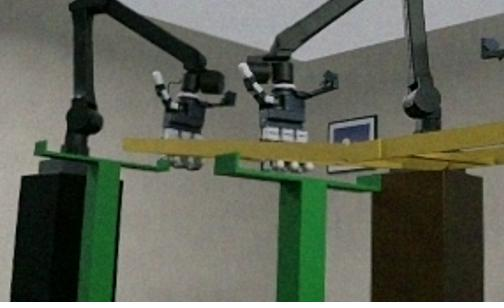

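>>> move --arm1 '{"target":[-0.775,-0.345,0.88,0,0.6947,0.7193,0],"speed":0.07}' --arm2 '{"target":[-0.335,-0.315,0.965,-0.0363,0.6837,0.7278,0.0376],"speed":0.07}' --arm3 '{"target":[0.325,-0.285,1.01,0.0363,-0.6837,0.7278,0.0376],"speed":0.07}' --arm4 '{"target":[0.738,-0.325,0.99,0,0.7071,-0.7071,0],"speed":0.07}' --cameras '["cam_high","cam_low"]'

>>> zoom_image --camera "cam_low" --region '[240, 180, 700, 400]'

Scene clock: 83.03 s.
Joint torques (N m): arm1=[-2.02 -9 10.85 -0.9 -0.55 -0.31] | arm2=[1.14 -21.13 15.47 -3.17 1.32 0.24] | arm3=[-1.2 -24.23 13.56 -3.19 -1.27 -0.19] | arm4=[-0.5 -10.4 12.98 -1.28 0.74 0.27]
Motor temperatures (°C): arm1=[23 25 24 25 24 22] | arm2=[25 28 33 21 23 22] | arm3=[21 27 30 22 23 22] | arm4=[21 24 29 21 23 23]
Heat: arm1: hottest joint2_rad 25 °C; arm2: hottest joint3_rad 33 °C; arm3: hottest joint3_rad 30 °C; arm4: hottest joint3_rad 29 °C.
move: arm1 off_target; arm2 off_target; arm3 off_target; arm4 off_target
Joint velocities: within noise
arm1.joint_positions: joint1_rad=-0.471 joint2_rad=+1.336 joint3_rad=+0.632 joint4_rad=-0.918 joint5_rad=+0.009 joint6_rad=-0.386 hand_index_mcp=+0.755 hand_index_abd=+0.002 hand_index_pip=+0.438 hand_index_dip=-0.778 hand_middle_mcp=+0.758 hand_middle_abd=+0.011 hand_middle_pip=+0.452 hand_middle_dip=-0.756 hand_ring_mcp=+0.764 hand_ring_abd=+0.021 hand_ring_pip=+0.472 hand_ring_dip=-0.731 hand_thumb_cmc=+0.716 hand_thumb_axl=+0.677 hand_thumb_mcp=+0.692 hand_thumb_ipl=+0.397 hand_current_limit=+0.750 hand_speed=-0.600
arm1.joint_status: not commanded
arm1.hand_state: goal,goal,goal,goal,goal,goal,goal,blocked,goal,blocked,blocked,blocked,goal,goal,goal,goal
arm1.index_mcp_current_ma: 0
arm1.index_abd_current_ma: 0
arm1.index_pip_current_ma: 1
arm1.index_dip_current_ma: 1
arm1.middle_mcp_current_ma: 2
arm1.middle_abd_current_ma: 6
arm1.middle_pip_current_ma: 16
arm1.middle_dip_current_ma: 29
arm1.ring_mcp_current_ma: 7
arm1.ring_abd_current_ma: 17
arm1.ring_pip_current_ma: 53
arm1.ring_dip_current_ma: 85
arm1.thumb_cmc_current_ma: 1
arm1.thumb_axl_current_ma: 0
arm1.thumb_mcp_current_ma: -7
arm1.thumb_ipl_current_ma: -2
arm1.hand_goal_index_mcp: 0.754
arm1.hand_goal_index_abd: 0.000
arm1.hand_goal_index_pip: 0.434
arm1.hand_goal_index_dip: -0.782
arm1.hand_goal_middle_mcp: 0.754
arm1.hand_goal_middle_abd: 0.000
arm1.hand_goal_middle_pip: 0.434
arm1.hand_goal_middle_dip: -0.782
arm1.hand_goal_ring_mcp: 0.754
arm1.hand_goal_ring_abd: 0.000
arm1.hand_goal_ring_pip: 0.434
arm1.hand_goal_ring_dip: -0.782
arm1.hand_goal_thumb_cmc: 0.714
arm1.hand_goal_thumb_axl: 0.678
arm1.hand_goal_thumb_mcp: 0.700
arm1.hand_goal_thumb_ipl: 0.400
arm1.hand: x=-0.7940 y=-0.3423 z=+0.8528 quat_wxyz=(-0.020, +0.706, +0.708, -0.018) (m; scene frame)
arm1.hand_target: x=-0.7756 y=-0.3451 z=+0.8796 quat_wxyz=(+0.001, +0.695, +0.719, -0.001) (m; scene frame)
arm1.hand_status: off_target (0.033 m and 3.6 deg from the pose sent, 0.042 m and 3.0 deg at the start)
arm2.joint_positions: joint1_rad=+0.577 joint2_rad=+1.556 joint3_rad=+0.949 joint4_rad=-1.007 joint5_rad=+0.026 joint6_rad=+1.948 hand_index_mcp=+0.828 hand_index_abd=-0.008 hand_index_pip=+0.510 hand_index_dip=-0.602 hand_middle_mcp=+0.826 hand_middle_abd=-0.011 hand_middle_pip=+0.508 hand_middle_dip=-0.600 hand_ring_mcp=+0.819 hand_ring_abd=-0.009 hand_ring_pip=+0.513 hand_ring_dip=-0.595 hand_thumb_cmc=+0.715 hand_thumb_axl=+0.677 hand_thumb_mcp=+0.693 hand_thumb_ipl=+0.397 hand_current_limit=+0.750 hand_speed=-0.600
arm2.joint_status: not commanded
arm2.hand_state: blocked,goal,blocked,blocked,blocked,goal,blocked,blocked,blocked,goal,blocked,blocked,goal,goal,goal,goal
arm2.index_mcp_current_ma: 230
arm2.index_abd_current_ma: -8
arm2.index_pip_current_ma: 218
arm2.index_dip_current_ma: 189
arm2.middle_mcp_current_ma: 220
arm2.middle_abd_current_ma: -13
arm2.middle_pip_current_ma: 212
arm2.middle_dip_current_ma: 196
arm2.ring_mcp_current_ma: 192
arm2.ring_abd_current_ma: -10
arm2.ring_pip_current_ma: 231
arm2.ring_dip_current_ma: 217
arm2.thumb_cmc_current_ma: 1
arm2.thumb_axl_current_ma: 0
arm2.thumb_mcp_current_ma: -12
arm2.thumb_ipl_current_ma: -3
arm2.hand_goal_index_mcp: 0.754
arm2.hand_goal_index_abd: 0.000
arm2.hand_goal_index_pip: 0.434
arm2.hand_goal_index_dip: -0.670
arm2.hand_goal_middle_mcp: 0.754
arm2.hand_goal_middle_abd: 0.000
arm2.hand_goal_middle_pip: 0.434
arm2.hand_goal_middle_dip: -0.670
arm2.hand_goal_ring_mcp: 0.754
arm2.hand_goal_ring_abd: 0.000
arm2.hand_goal_ring_pip: 0.434
arm2.hand_goal_ring_dip: -0.670
arm2.hand_goal_thumb_cmc: 0.714
arm2.hand_goal_thumb_axl: 0.678
arm2.hand_goal_thumb_mcp: 0.700
arm2.hand_goal_thumb_ipl: 0.400
arm2.hand: x=-0.3219 y=-0.3452 z=+0.8867 quat_wxyz=(+0.024, +0.678, +0.735, -0.001) (m; scene frame)
arm2.hand_target: x=-0.3319 y=-0.3197 z=+0.9582 quat_wxyz=(-0.037, +0.684, +0.727, +0.037) (m; scene frame)
arm2.hand_status: off_target (0.085 m and 8.2 deg from the pose sent, 0.101 m and 7.6 deg at the start)
arm3.joint_positions: joint1_rad=-0.636 joint2_rad=+1.605 joint3_rad=+0.953 joint4_rad=-0.970 joint5_rad=-0.034 joint6_rad=-2.043 hand_index_mcp=+0.831 hand_index_abd=+0.012 hand_index_pip=+0.509 hand_index_dip=-0.588 hand_middle_mcp=+0.835 hand_middle_abd=+0.010 hand_middle_pip=+0.510 hand_middle_dip=-0.593 hand_ring_mcp=+0.824 hand_ring_abd=+0.004 hand_ring_pip=+0.520 hand_ring_dip=-0.585 hand_thumb_cmc=+0.715 hand_thumb_axl=+0.677 hand_thumb_mcp=+0.692 hand_thumb_ipl=+0.397 hand_current_limit=+0.750 hand_speed=-0.600
arm3.joint_status: not commanded
arm3.hand_state: blocked,goal,blocked,blocked,blocked,goal,blocked,blocked,blocked,goal,blocked,blocked,goal,goal,goal,goal
arm3.index_mcp_current_ma: 130
arm3.index_abd_current_ma: 4
arm3.index_pip_current_ma: 111
arm3.index_dip_current_ma: 132
arm3.middle_mcp_current_ma: 143
arm3.middle_abd_current_ma: 2
arm3.middle_pip_current_ma: 114
arm3.middle_dip_current_ma: 119
arm3.ring_mcp_current_ma: 111
arm3.ring_abd_current_ma: 1
arm3.ring_pip_current_ma: 143
arm3.ring_dip_current_ma: 141
arm3.thumb_cmc_current_ma: 0
arm3.thumb_axl_current_ma: 0
arm3.thumb_mcp_current_ma: -3
arm3.thumb_ipl_current_ma: -1
arm3.hand_goal_index_mcp: 0.754
arm3.hand_goal_index_abd: 0.000
arm3.hand_goal_index_pip: 0.434
arm3.hand_goal_index_dip: -0.670
arm3.hand_goal_middle_mcp: 0.754
arm3.hand_goal_middle_abd: 0.000
arm3.hand_goal_middle_pip: 0.434
arm3.hand_goal_middle_dip: -0.670
arm3.hand_goal_ring_mcp: 0.754
arm3.hand_goal_ring_abd: 0.000
arm3.hand_goal_ring_pip: 0.434
arm3.hand_goal_ring_dip: -0.670
arm3.hand_goal_thumb_cmc: 0.714
arm3.hand_goal_thumb_axl: 0.678
arm3.hand_goal_thumb_mcp: 0.700
arm3.hand_goal_thumb_ipl: 0.400
arm3.hand: x=+0.3112 y=-0.3026 z=+0.9274 quat_wxyz=(-0.022, -0.677, +0.736, +0.010) (m; scene frame)
arm3.hand_target: x=+0.3218 y=-0.2872 z=+1.0019 quat_wxyz=(+0.037, -0.684, +0.727, +0.037) (m; scene frame)
arm3.hand_status: off_target (0.086 m and 7.5 deg from the pose sent, 0.101 m and 7.2 deg at the start)
arm4.joint_positions: joint1_rad=+0.556 joint2_rad=+1.387 joint3_rad=+0.912 joint4_rad=-1.150 joint5_rad=-0.015 joint6_rad=+0.601 hand_index_mcp=+0.776 hand_index_abd=-0.019 hand_index_pip=+0.474 hand_index_dip=-0.739 hand_middle_mcp=+0.762 hand_middle_abd=-0.004 hand_middle_pip=+0.450 hand_middle_dip=-0.765 hand_ring_mcp=+0.755 hand_ring_abd=-0.002 hand_ring_pip=+0.437 hand_ring_dip=-0.778 hand_thumb_cmc=+0.715 hand_thumb_axl=+0.677 hand_thumb_mcp=+0.693 hand_thumb_ipl=+0.397 hand_current_limit=+0.750 hand_speed=-0.600
arm4.joint_status: not commanded
arm4.hand_state: blocked,goal,blocked,blocked,goal,goal,goal,goal,goal,goal,goal,goal,goal,goal,goal,goal
arm4.index_mcp_current_ma: 98
arm4.index_abd_current_ma: -66
arm4.index_pip_current_ma: 170
arm4.index_dip_current_ma: 186
arm4.middle_mcp_current_ma: 34
arm4.middle_abd_current_ma: -12
arm4.middle_pip_current_ma: 62
arm4.middle_dip_current_ma: 70
arm4.ring_mcp_current_ma: 3
arm4.ring_abd_current_ma: -5
arm4.ring_pip_current_ma: 11
arm4.ring_dip_current_ma: 14
arm4.thumb_cmc_current_ma: 4
arm4.thumb_axl_current_ma: -3
arm4.thumb_mcp_current_ma: -36
arm4.thumb_ipl_current_ma: -13
arm4.hand_goal_index_mcp: 0.754
arm4.hand_goal_index_abd: 0.000
arm4.hand_goal_index_pip: 0.434
arm4.hand_goal_index_dip: -0.782
arm4.hand_goal_middle_mcp: 0.754
arm4.hand_goal_middle_abd: 0.000
arm4.hand_goal_middle_pip: 0.434
arm4.hand_goal_middle_dip: -0.782
arm4.hand_goal_ring_mcp: 0.754
arm4.hand_goal_ring_abd: 0.000
arm4.hand_goal_ring_pip: 0.434
arm4.hand_goal_ring_dip: -0.782
arm4.hand_goal_thumb_cmc: 0.714
arm4.hand_goal_thumb_axl: 0.678
arm4.hand_goal_thumb_mcp: 0.700
arm4.hand_goal_thumb_ipl: 0.400
arm4.hand: x=+0.7570 y=-0.3173 z=+0.9522 quat_wxyz=(-0.032, +0.716, -0.697, +0.014) (m; scene frame)
arm4.hand_target: x=+0.7393 y=-0.3243 z=+0.9894 quat_wxyz=(+0.001, +0.707, -0.707, +0.001) (m; scene frame)
arm4.hand_status: off_target (0.043 m and 4.3 deg from the pose sent, 0.047 m and 3.4 deg at the start)
pictures: cam_high, cam_low

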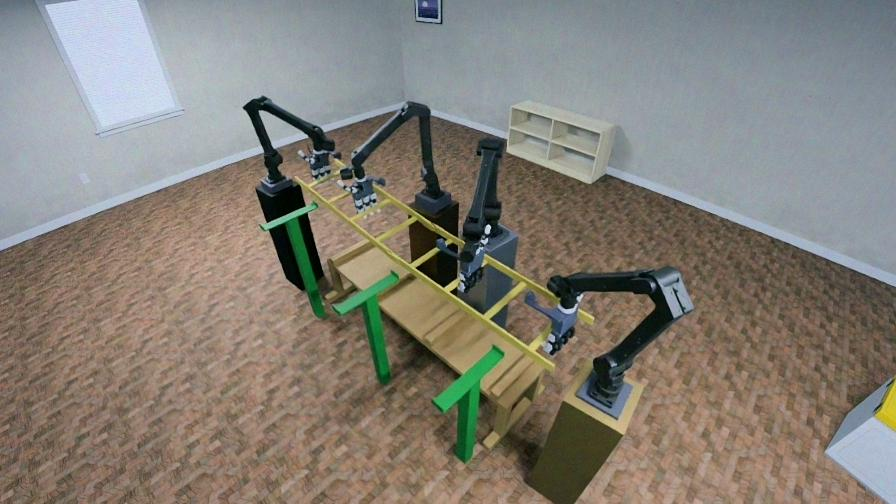

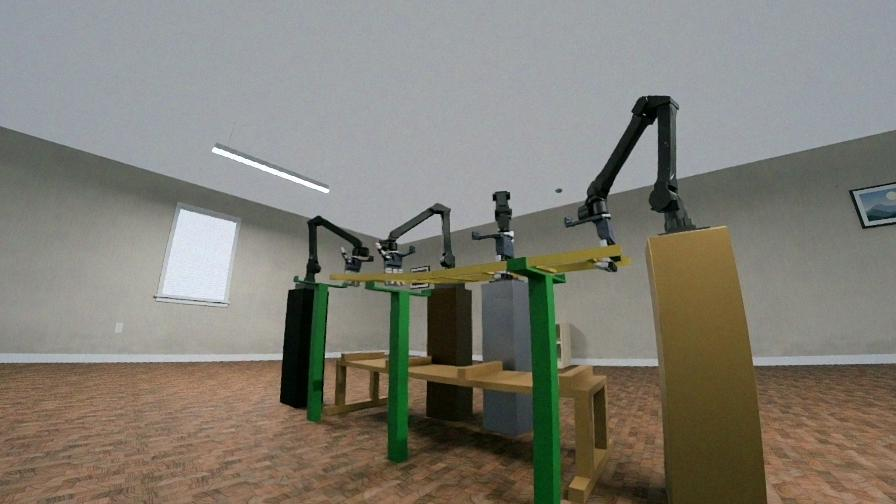

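Scaled by 1.096 from the camera's 896x504 image, which has a finer 1280x720 frame.

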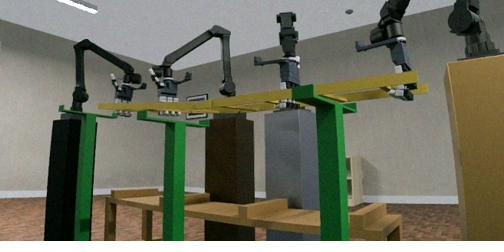

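>>> zoom_image --camera "cam_low" --region '[300, 220, 500, 340]'

>>> zoom_image --camera "cam_low" --region '[440, 200, 660, 340]'

>>> zoom_image --camera "cam_high" --region '[240, 130, 600, 410]'

Scaled by 2.520 from the camera's 896x504 image, which has a finer 1280x720 frame.

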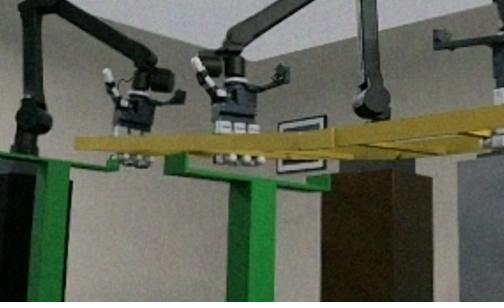

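Scaled by 2.291 from the camera's 896x504 image, which has a finer 1280x720 frame.

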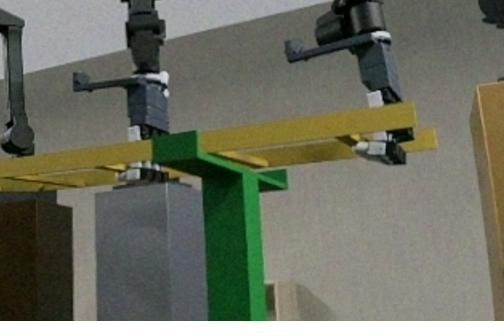

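Scaled by 1.400 from the camera's 896x504 image, which has a finer 1280x720 frame.

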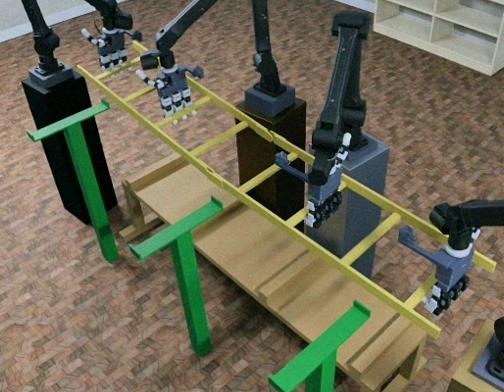

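>>> zoom_image --camera "cam_low" --region '[280, 250, 380, 310]'

>>> zoom_image --camera "cam_high" --region '[240, 140, 380, 240]'

Scaled by 5.040 from the camera's 896x504 image, which has a finer 1280x720 frame.

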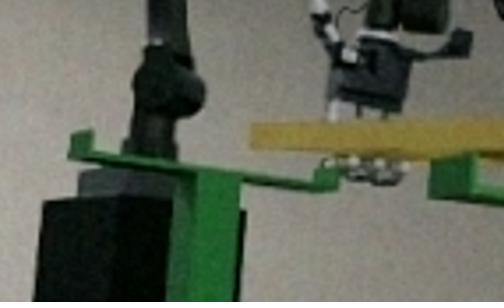

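Scaled by 3.600 from the camera's 896x504 image, which has a finer 1280x720 frame.

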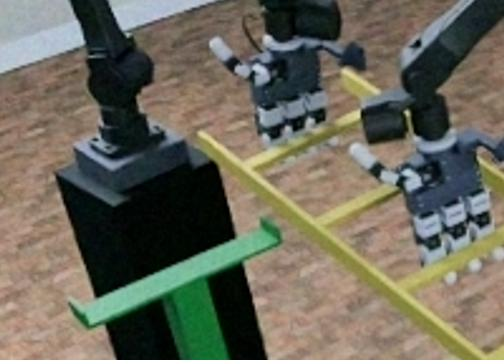

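>>> move --arm1 '{"target":[-0.775,-0.295,0.89,0,0.6947,0.7193,0],"speed":0.07}' --arm2 '{"target":[-0.335,-0.265,0.965,-0.0363,0.6837,0.7278,0.0376],"speed":0.07}' --arm3 '{"target":[0.325,-0.235,1.01,0.0363,-0.6837,0.7278,0.0376],"speed":0.07}' --arm4 '{"target":[0.738,-0.28,1.0,0,0.7071,-0.7071,0],"speed":0.07}' --cameras '["cam_high","cam_low"]'

>>> zoom_image --camera "cam_low" --region '[280, 220, 500, 340]'

>>> zoom_image --camera "cam_low" --region '[440, 200, 660, 340]'

Scene clock: 85.93 s.
Joint torques (N m): arm1=[0.03 -9.05 9.24 -0.21 -0.55 0.05] | arm2=[-0.09 -19.9 18.67 -3 1.38 0.03] | arm3=[-0.03 -21.07 18.25 -3.07 -1.36 -0.06] | arm4=[-1.96 -9.99 10 -0.44 0.89 0.04]
Motor temperatures (°C): arm1=[23 25 24 25 24 22] | arm2=[25 28 33 21 23 22] | arm3=[21 28 31 22 23 22] | arm4=[21 24 30 21 23 23]
Heat: arm1: hottest joint2_rad 25 °C; arm2: hottest joint3_rad 33 °C; arm3: hottest joint3_rad 31 °C; arm4: hottest joint3_rad 30 °C.
move: arm1 off_target; arm2 off_target; arm3 off_target; arm4 off_target
Joint velocities: within noise
arm1.joint_positions: joint1_rad=-0.335 joint2_rad=+1.280 joint3_rad=+0.632 joint4_rad=-0.979 joint5_rad=+0.007 joint6_rad=-0.265 hand_index_mcp=+0.755 hand_index_abd=+0.002 hand_index_pip=+0.438 hand_index_dip=-0.778 hand_middle_mcp=+0.773 hand_middle_abd=+0.006 hand_middle_pip=+0.452 hand_middle_dip=-0.762 hand_ring_mcp=+0.781 hand_ring_abd=+0.021 hand_ring_pip=+0.472 hand_ring_dip=-0.731 hand_thumb_cmc=+0.716 hand_thumb_axl=+0.677 hand_thumb_mcp=+0.692 hand_thumb_ipl=+0.397 hand_current_limit=+0.750 hand_speed=-0.600
arm1.joint_status: not commanded
arm1.hand_state: goal,goal,goal,goal,goal,goal,goal,blocked,blocked,blocked,blocked,blocked,goal,goal,goal,goal
arm1.index_mcp_current_ma: 0
arm1.index_abd_current_ma: 0
arm1.index_pip_current_ma: 1
arm1.index_dip_current_ma: 1
arm1.middle_mcp_current_ma: 19
arm1.middle_abd_current_ma: 2
arm1.middle_pip_current_ma: 16
arm1.middle_dip_current_ma: 19
arm1.ring_mcp_current_ma: 34
arm1.ring_abd_current_ma: 16
arm1.ring_pip_current_ma: 53
arm1.ring_dip_current_ma: 85
arm1.thumb_cmc_current_ma: 1
arm1.thumb_axl_current_ma: 0
arm1.thumb_mcp_current_ma: -7
arm1.thumb_ipl_current_ma: -2
arm1.hand_goal_index_mcp: 0.754
arm1.hand_goal_index_abd: 0.000
arm1.hand_goal_index_pip: 0.434
arm1.hand_goal_index_dip: -0.782
arm1.hand_goal_middle_mcp: 0.754
arm1.hand_goal_middle_abd: 0.000
arm1.hand_goal_middle_pip: 0.434
arm1.hand_goal_middle_dip: -0.782
arm1.hand_goal_ring_mcp: 0.754
arm1.hand_goal_ring_abd: 0.000
arm1.hand_goal_ring_pip: 0.434
arm1.hand_goal_ring_dip: -0.782
arm1.hand_goal_thumb_cmc: 0.714
arm1.hand_goal_thumb_axl: 0.678
arm1.hand_goal_thumb_mcp: 0.700
arm1.hand_goal_thumb_ipl: 0.400
arm1.hand: x=-0.7905 y=-0.3024 z=+0.8670 quat_wxyz=(-0.021, +0.701, +0.713, -0.021) (m; scene frame)
arm1.hand_target: x=-0.7753 y=-0.2951 z=+0.8895 quat_wxyz=(+0.000, +0.694, +0.720, +0.000) (m; scene frame)
arm1.hand_status: off_target (0.029 m and 3.6 deg from the pose sent, 0.063 m and 3.6 deg at the start)
arm2.joint_positions: joint1_rad=+0.546 joint2_rad=+1.629 joint3_rad=+1.032 joint4_rad=-1.029 joint5_rad=+0.023 joint6_rad=+1.924 hand_index_mcp=+0.829 hand_index_abd=-0.009 hand_index_pip=+0.510 hand_index_dip=-0.596 hand_middle_mcp=+0.826 hand_middle_abd=-0.012 hand_middle_pip=+0.508 hand_middle_dip=-0.600 hand_ring_mcp=+0.819 hand_ring_abd=-0.010 hand_ring_pip=+0.513 hand_ring_dip=-0.599 hand_thumb_cmc=+0.715 hand_thumb_axl=+0.677 hand_thumb_mcp=+0.693 hand_thumb_ipl=+0.397 hand_current_limit=+0.750 hand_speed=-0.600
arm2.joint_status: not commanded
arm2.hand_state: blocked,goal,blocked,blocked,blocked,goal,blocked,blocked,blocked,goal,blocked,blocked,goal,goal,goal,goal
arm2.index_mcp_current_ma: 234
arm2.index_abd_current_ma: -10
arm2.index_pip_current_ma: 218
arm2.index_dip_current_ma: 212
arm2.middle_mcp_current_ma: 220
arm2.middle_abd_current_ma: -15
arm2.middle_pip_current_ma: 212
arm2.middle_dip_current_ma: 196
arm2.ring_mcp_current_ma: 192
arm2.ring_abd_current_ma: -12
arm2.ring_pip_current_ma: 231
arm2.ring_dip_current_ma: 199
arm2.thumb_cmc_current_ma: 1
arm2.thumb_axl_current_ma: 0
arm2.thumb_mcp_current_ma: -12
arm2.thumb_ipl_current_ma: -3
arm2.hand_goal_index_mcp: 0.754
arm2.hand_goal_index_abd: 0.000
arm2.hand_goal_index_pip: 0.434
arm2.hand_goal_index_dip: -0.670
arm2.hand_goal_middle_mcp: 0.754
arm2.hand_goal_middle_abd: 0.000
arm2.hand_goal_middle_pip: 0.434
arm2.hand_goal_middle_dip: -0.670
arm2.hand_goal_ring_mcp: 0.754
arm2.hand_goal_ring_abd: 0.000
arm2.hand_goal_ring_pip: 0.434
arm2.hand_goal_ring_dip: -0.670
arm2.hand_goal_thumb_cmc: 0.714
arm2.hand_goal_thumb_axl: 0.678
arm2.hand_goal_thumb_mcp: 0.700
arm2.hand_goal_thumb_ipl: 0.400
arm2.hand: x=-0.3226 y=-0.3167 z=+0.8847 quat_wxyz=(+0.029, +0.681, +0.732, -0.005) (m; scene frame)
arm2.hand_target: x=-0.3317 y=-0.2733 z=+0.9619 quat_wxyz=(-0.037, +0.684, +0.727, +0.039) (m; scene frame)
arm2.hand_status: off_target (0.096 m and 8.9 deg from the pose sent, 0.113 m and 8.2 deg at the start; pose on its path clipped on 7 of 49 steps)
arm3.joint_positions: joint1_rad=-0.595 joint2_rad=+1.651 joint3_rad=+1.016 joint4_rad=-0.992 joint5_rad=-0.029 joint6_rad=-2.000 hand_index_mcp=+0.831 hand_index_abd=+0.013 hand_index_pip=+0.509 hand_index_dip=-0.588 hand_middle_mcp=+0.835 hand_middle_abd=+0.011 hand_middle_pip=+0.510 hand_middle_dip=-0.593 hand_ring_mcp=+0.824 hand_ring_abd=+0.005 hand_ring_pip=+0.520 hand_ring_dip=-0.585 hand_thumb_cmc=+0.715 hand_thumb_axl=+0.677 hand_thumb_mcp=+0.692 hand_thumb_ipl=+0.397 hand_current_limit=+0.750 hand_speed=-0.600
arm3.joint_status: not commanded
arm3.hand_state: blocked,goal,blocked,blocked,blocked,goal,blocked,blocked,blocked,goal,blocked,blocked,goal,goal,goal,goal
arm3.index_mcp_current_ma: 130
arm3.index_abd_current_ma: 4
arm3.index_pip_current_ma: 111
arm3.index_dip_current_ma: 132
arm3.middle_mcp_current_ma: 145
arm3.middle_abd_current_ma: 3
arm3.middle_pip_current_ma: 114
arm3.middle_dip_current_ma: 119
arm3.ring_mcp_current_ma: 111
arm3.ring_abd_current_ma: 1
arm3.ring_pip_current_ma: 143
arm3.ring_dip_current_ma: 141
arm3.thumb_cmc_current_ma: 0
arm3.thumb_axl_current_ma: 0
arm3.thumb_mcp_current_ma: -3
arm3.thumb_ipl_current_ma: -1
arm3.hand_goal_index_mcp: 0.754
arm3.hand_goal_index_abd: 0.000
arm3.hand_goal_index_pip: 0.434
arm3.hand_goal_index_dip: -0.670
arm3.hand_goal_middle_mcp: 0.754
arm3.hand_goal_middle_abd: 0.000
arm3.hand_goal_middle_pip: 0.434
arm3.hand_goal_middle_dip: -0.670
arm3.hand_goal_ring_mcp: 0.754
arm3.hand_goal_ring_abd: 0.000
arm3.hand_goal_ring_pip: 0.434
arm3.hand_goal_ring_dip: -0.670
arm3.hand_goal_thumb_cmc: 0.714
arm3.hand_goal_thumb_axl: 0.678
arm3.hand_goal_thumb_mcp: 0.700
arm3.hand_goal_thumb_ipl: 0.400
arm3.hand: x=+0.3080 y=-0.2774 z=+0.9283 quat_wxyz=(-0.024, -0.676, +0.736, +0.006) (m; scene frame)
arm3.hand_target: x=+0.3213 y=-0.2412 z=+1.0067 quat_wxyz=(+0.038, -0.684, +0.728, +0.038) (m; scene frame)
arm3.hand_status: off_target (0.094 m and 7.9 deg from the pose sent, 0.108 m and 7.5 deg at the start)
arm4.joint_positions: joint1_rad=+0.471 joint2_rad=+1.318 joint3_rad=+0.912 joint4_rad=-1.202 joint5_rad=-0.018 joint6_rad=+0.523 hand_index_mcp=+0.780 hand_index_abd=-0.019 hand_index_pip=+0.474 hand_index_dip=-0.739 hand_middle_mcp=+0.769 hand_middle_abd=-0.007 hand_middle_pip=+0.451 hand_middle_dip=-0.766 hand_ring_mcp=+0.755 hand_ring_abd=-0.002 hand_ring_pip=+0.437 hand_ring_dip=-0.778 hand_thumb_cmc=+0.715 hand_thumb_axl=+0.677 hand_thumb_mcp=+0.693 hand_thumb_ipl=+0.397 hand_current_limit=+0.750 hand_speed=-0.600
arm4.joint_status: not commanded
arm4.hand_state: blocked,goal,blocked,blocked,goal,goal,goal,goal,goal,goal,goal,goal,goal,goal,goal,goal
arm4.index_mcp_current_ma: 117
arm4.index_abd_current_ma: -66
arm4.index_pip_current_ma: 170
arm4.index_dip_current_ma: 186
arm4.middle_mcp_current_ma: 65
arm4.middle_abd_current_ma: -24
arm4.middle_pip_current_ma: 70
arm4.middle_dip_current_ma: 64
arm4.ring_mcp_current_ma: 3
arm4.ring_abd_current_ma: -5
arm4.ring_pip_current_ma: 11
arm4.ring_dip_current_ma: 14
arm4.thumb_cmc_current_ma: 4
arm4.thumb_axl_current_ma: -3
arm4.thumb_mcp_current_ma: -36
arm4.thumb_ipl_current_ma: -13
arm4.hand_goal_index_mcp: 0.754
arm4.hand_goal_index_abd: 0.000
arm4.hand_goal_index_pip: 0.434
arm4.hand_goal_index_dip: -0.782
arm4.hand_goal_middle_mcp: 0.754
arm4.hand_goal_middle_abd: 0.000
arm4.hand_goal_middle_pip: 0.434
arm4.hand_goal_middle_dip: -0.782
arm4.hand_goal_ring_mcp: 0.754
arm4.hand_goal_ring_abd: 0.000
arm4.hand_goal_ring_pip: 0.434
arm4.hand_goal_ring_dip: -0.782
arm4.hand_goal_thumb_cmc: 0.714
arm4.hand_goal_thumb_axl: 0.678
arm4.hand_goal_thumb_mcp: 0.700
arm4.hand_goal_thumb_ipl: 0.400
arm4.hand: x=+0.7500 y=-0.2869 z=+0.9757 quat_wxyz=(-0.022, +0.714, -0.700, +0.015) (m; scene frame)
arm4.hand_target: x=+0.7387 y=-0.2800 z=+0.9996 quat_wxyz=(+0.000, +0.707, -0.707, +0.000) (m; scene frame)
arm4.hand_status: off_target (0.028 m and 3.2 deg from the pose sent, 0.064 m and 4.3 deg at the start)
pictures: cam_high, cam_low

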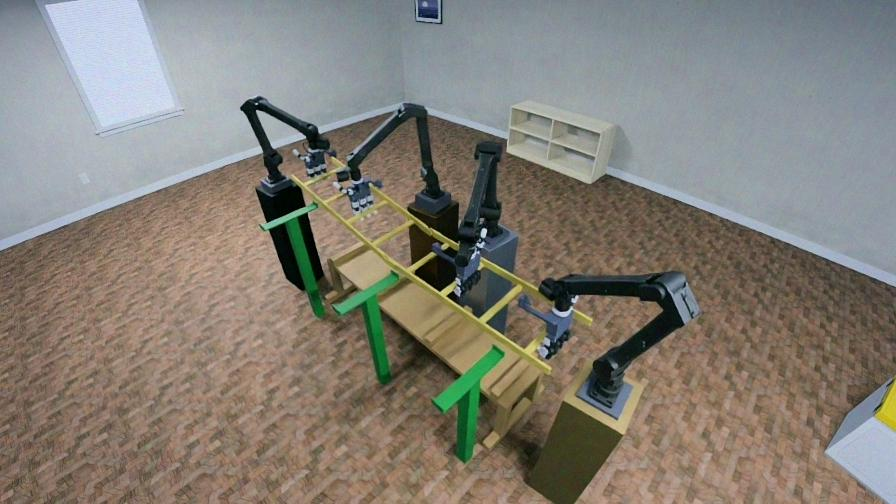

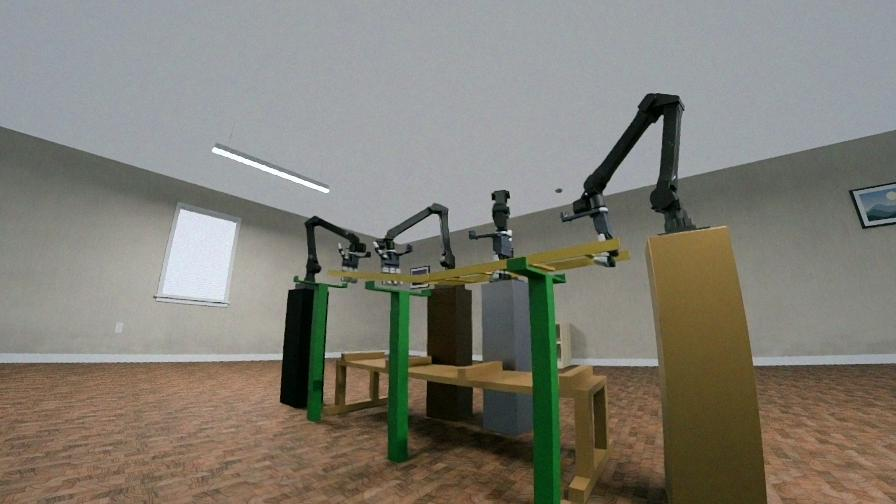

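Scaled by 2.291 from the camera's 896x504 image, which has a finer 1280x720 frame.

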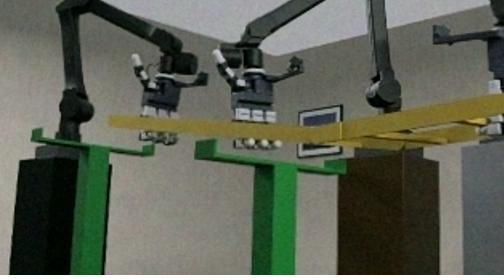

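Scaled by 2.291 from the camera's 896x504 image, which has a finer 1280x720 frame.

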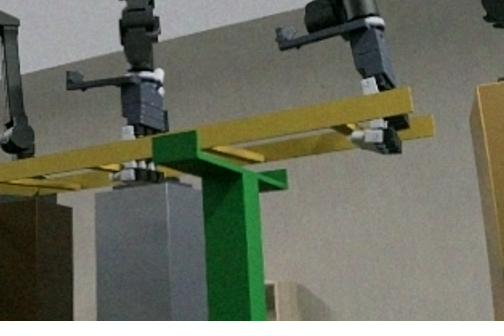

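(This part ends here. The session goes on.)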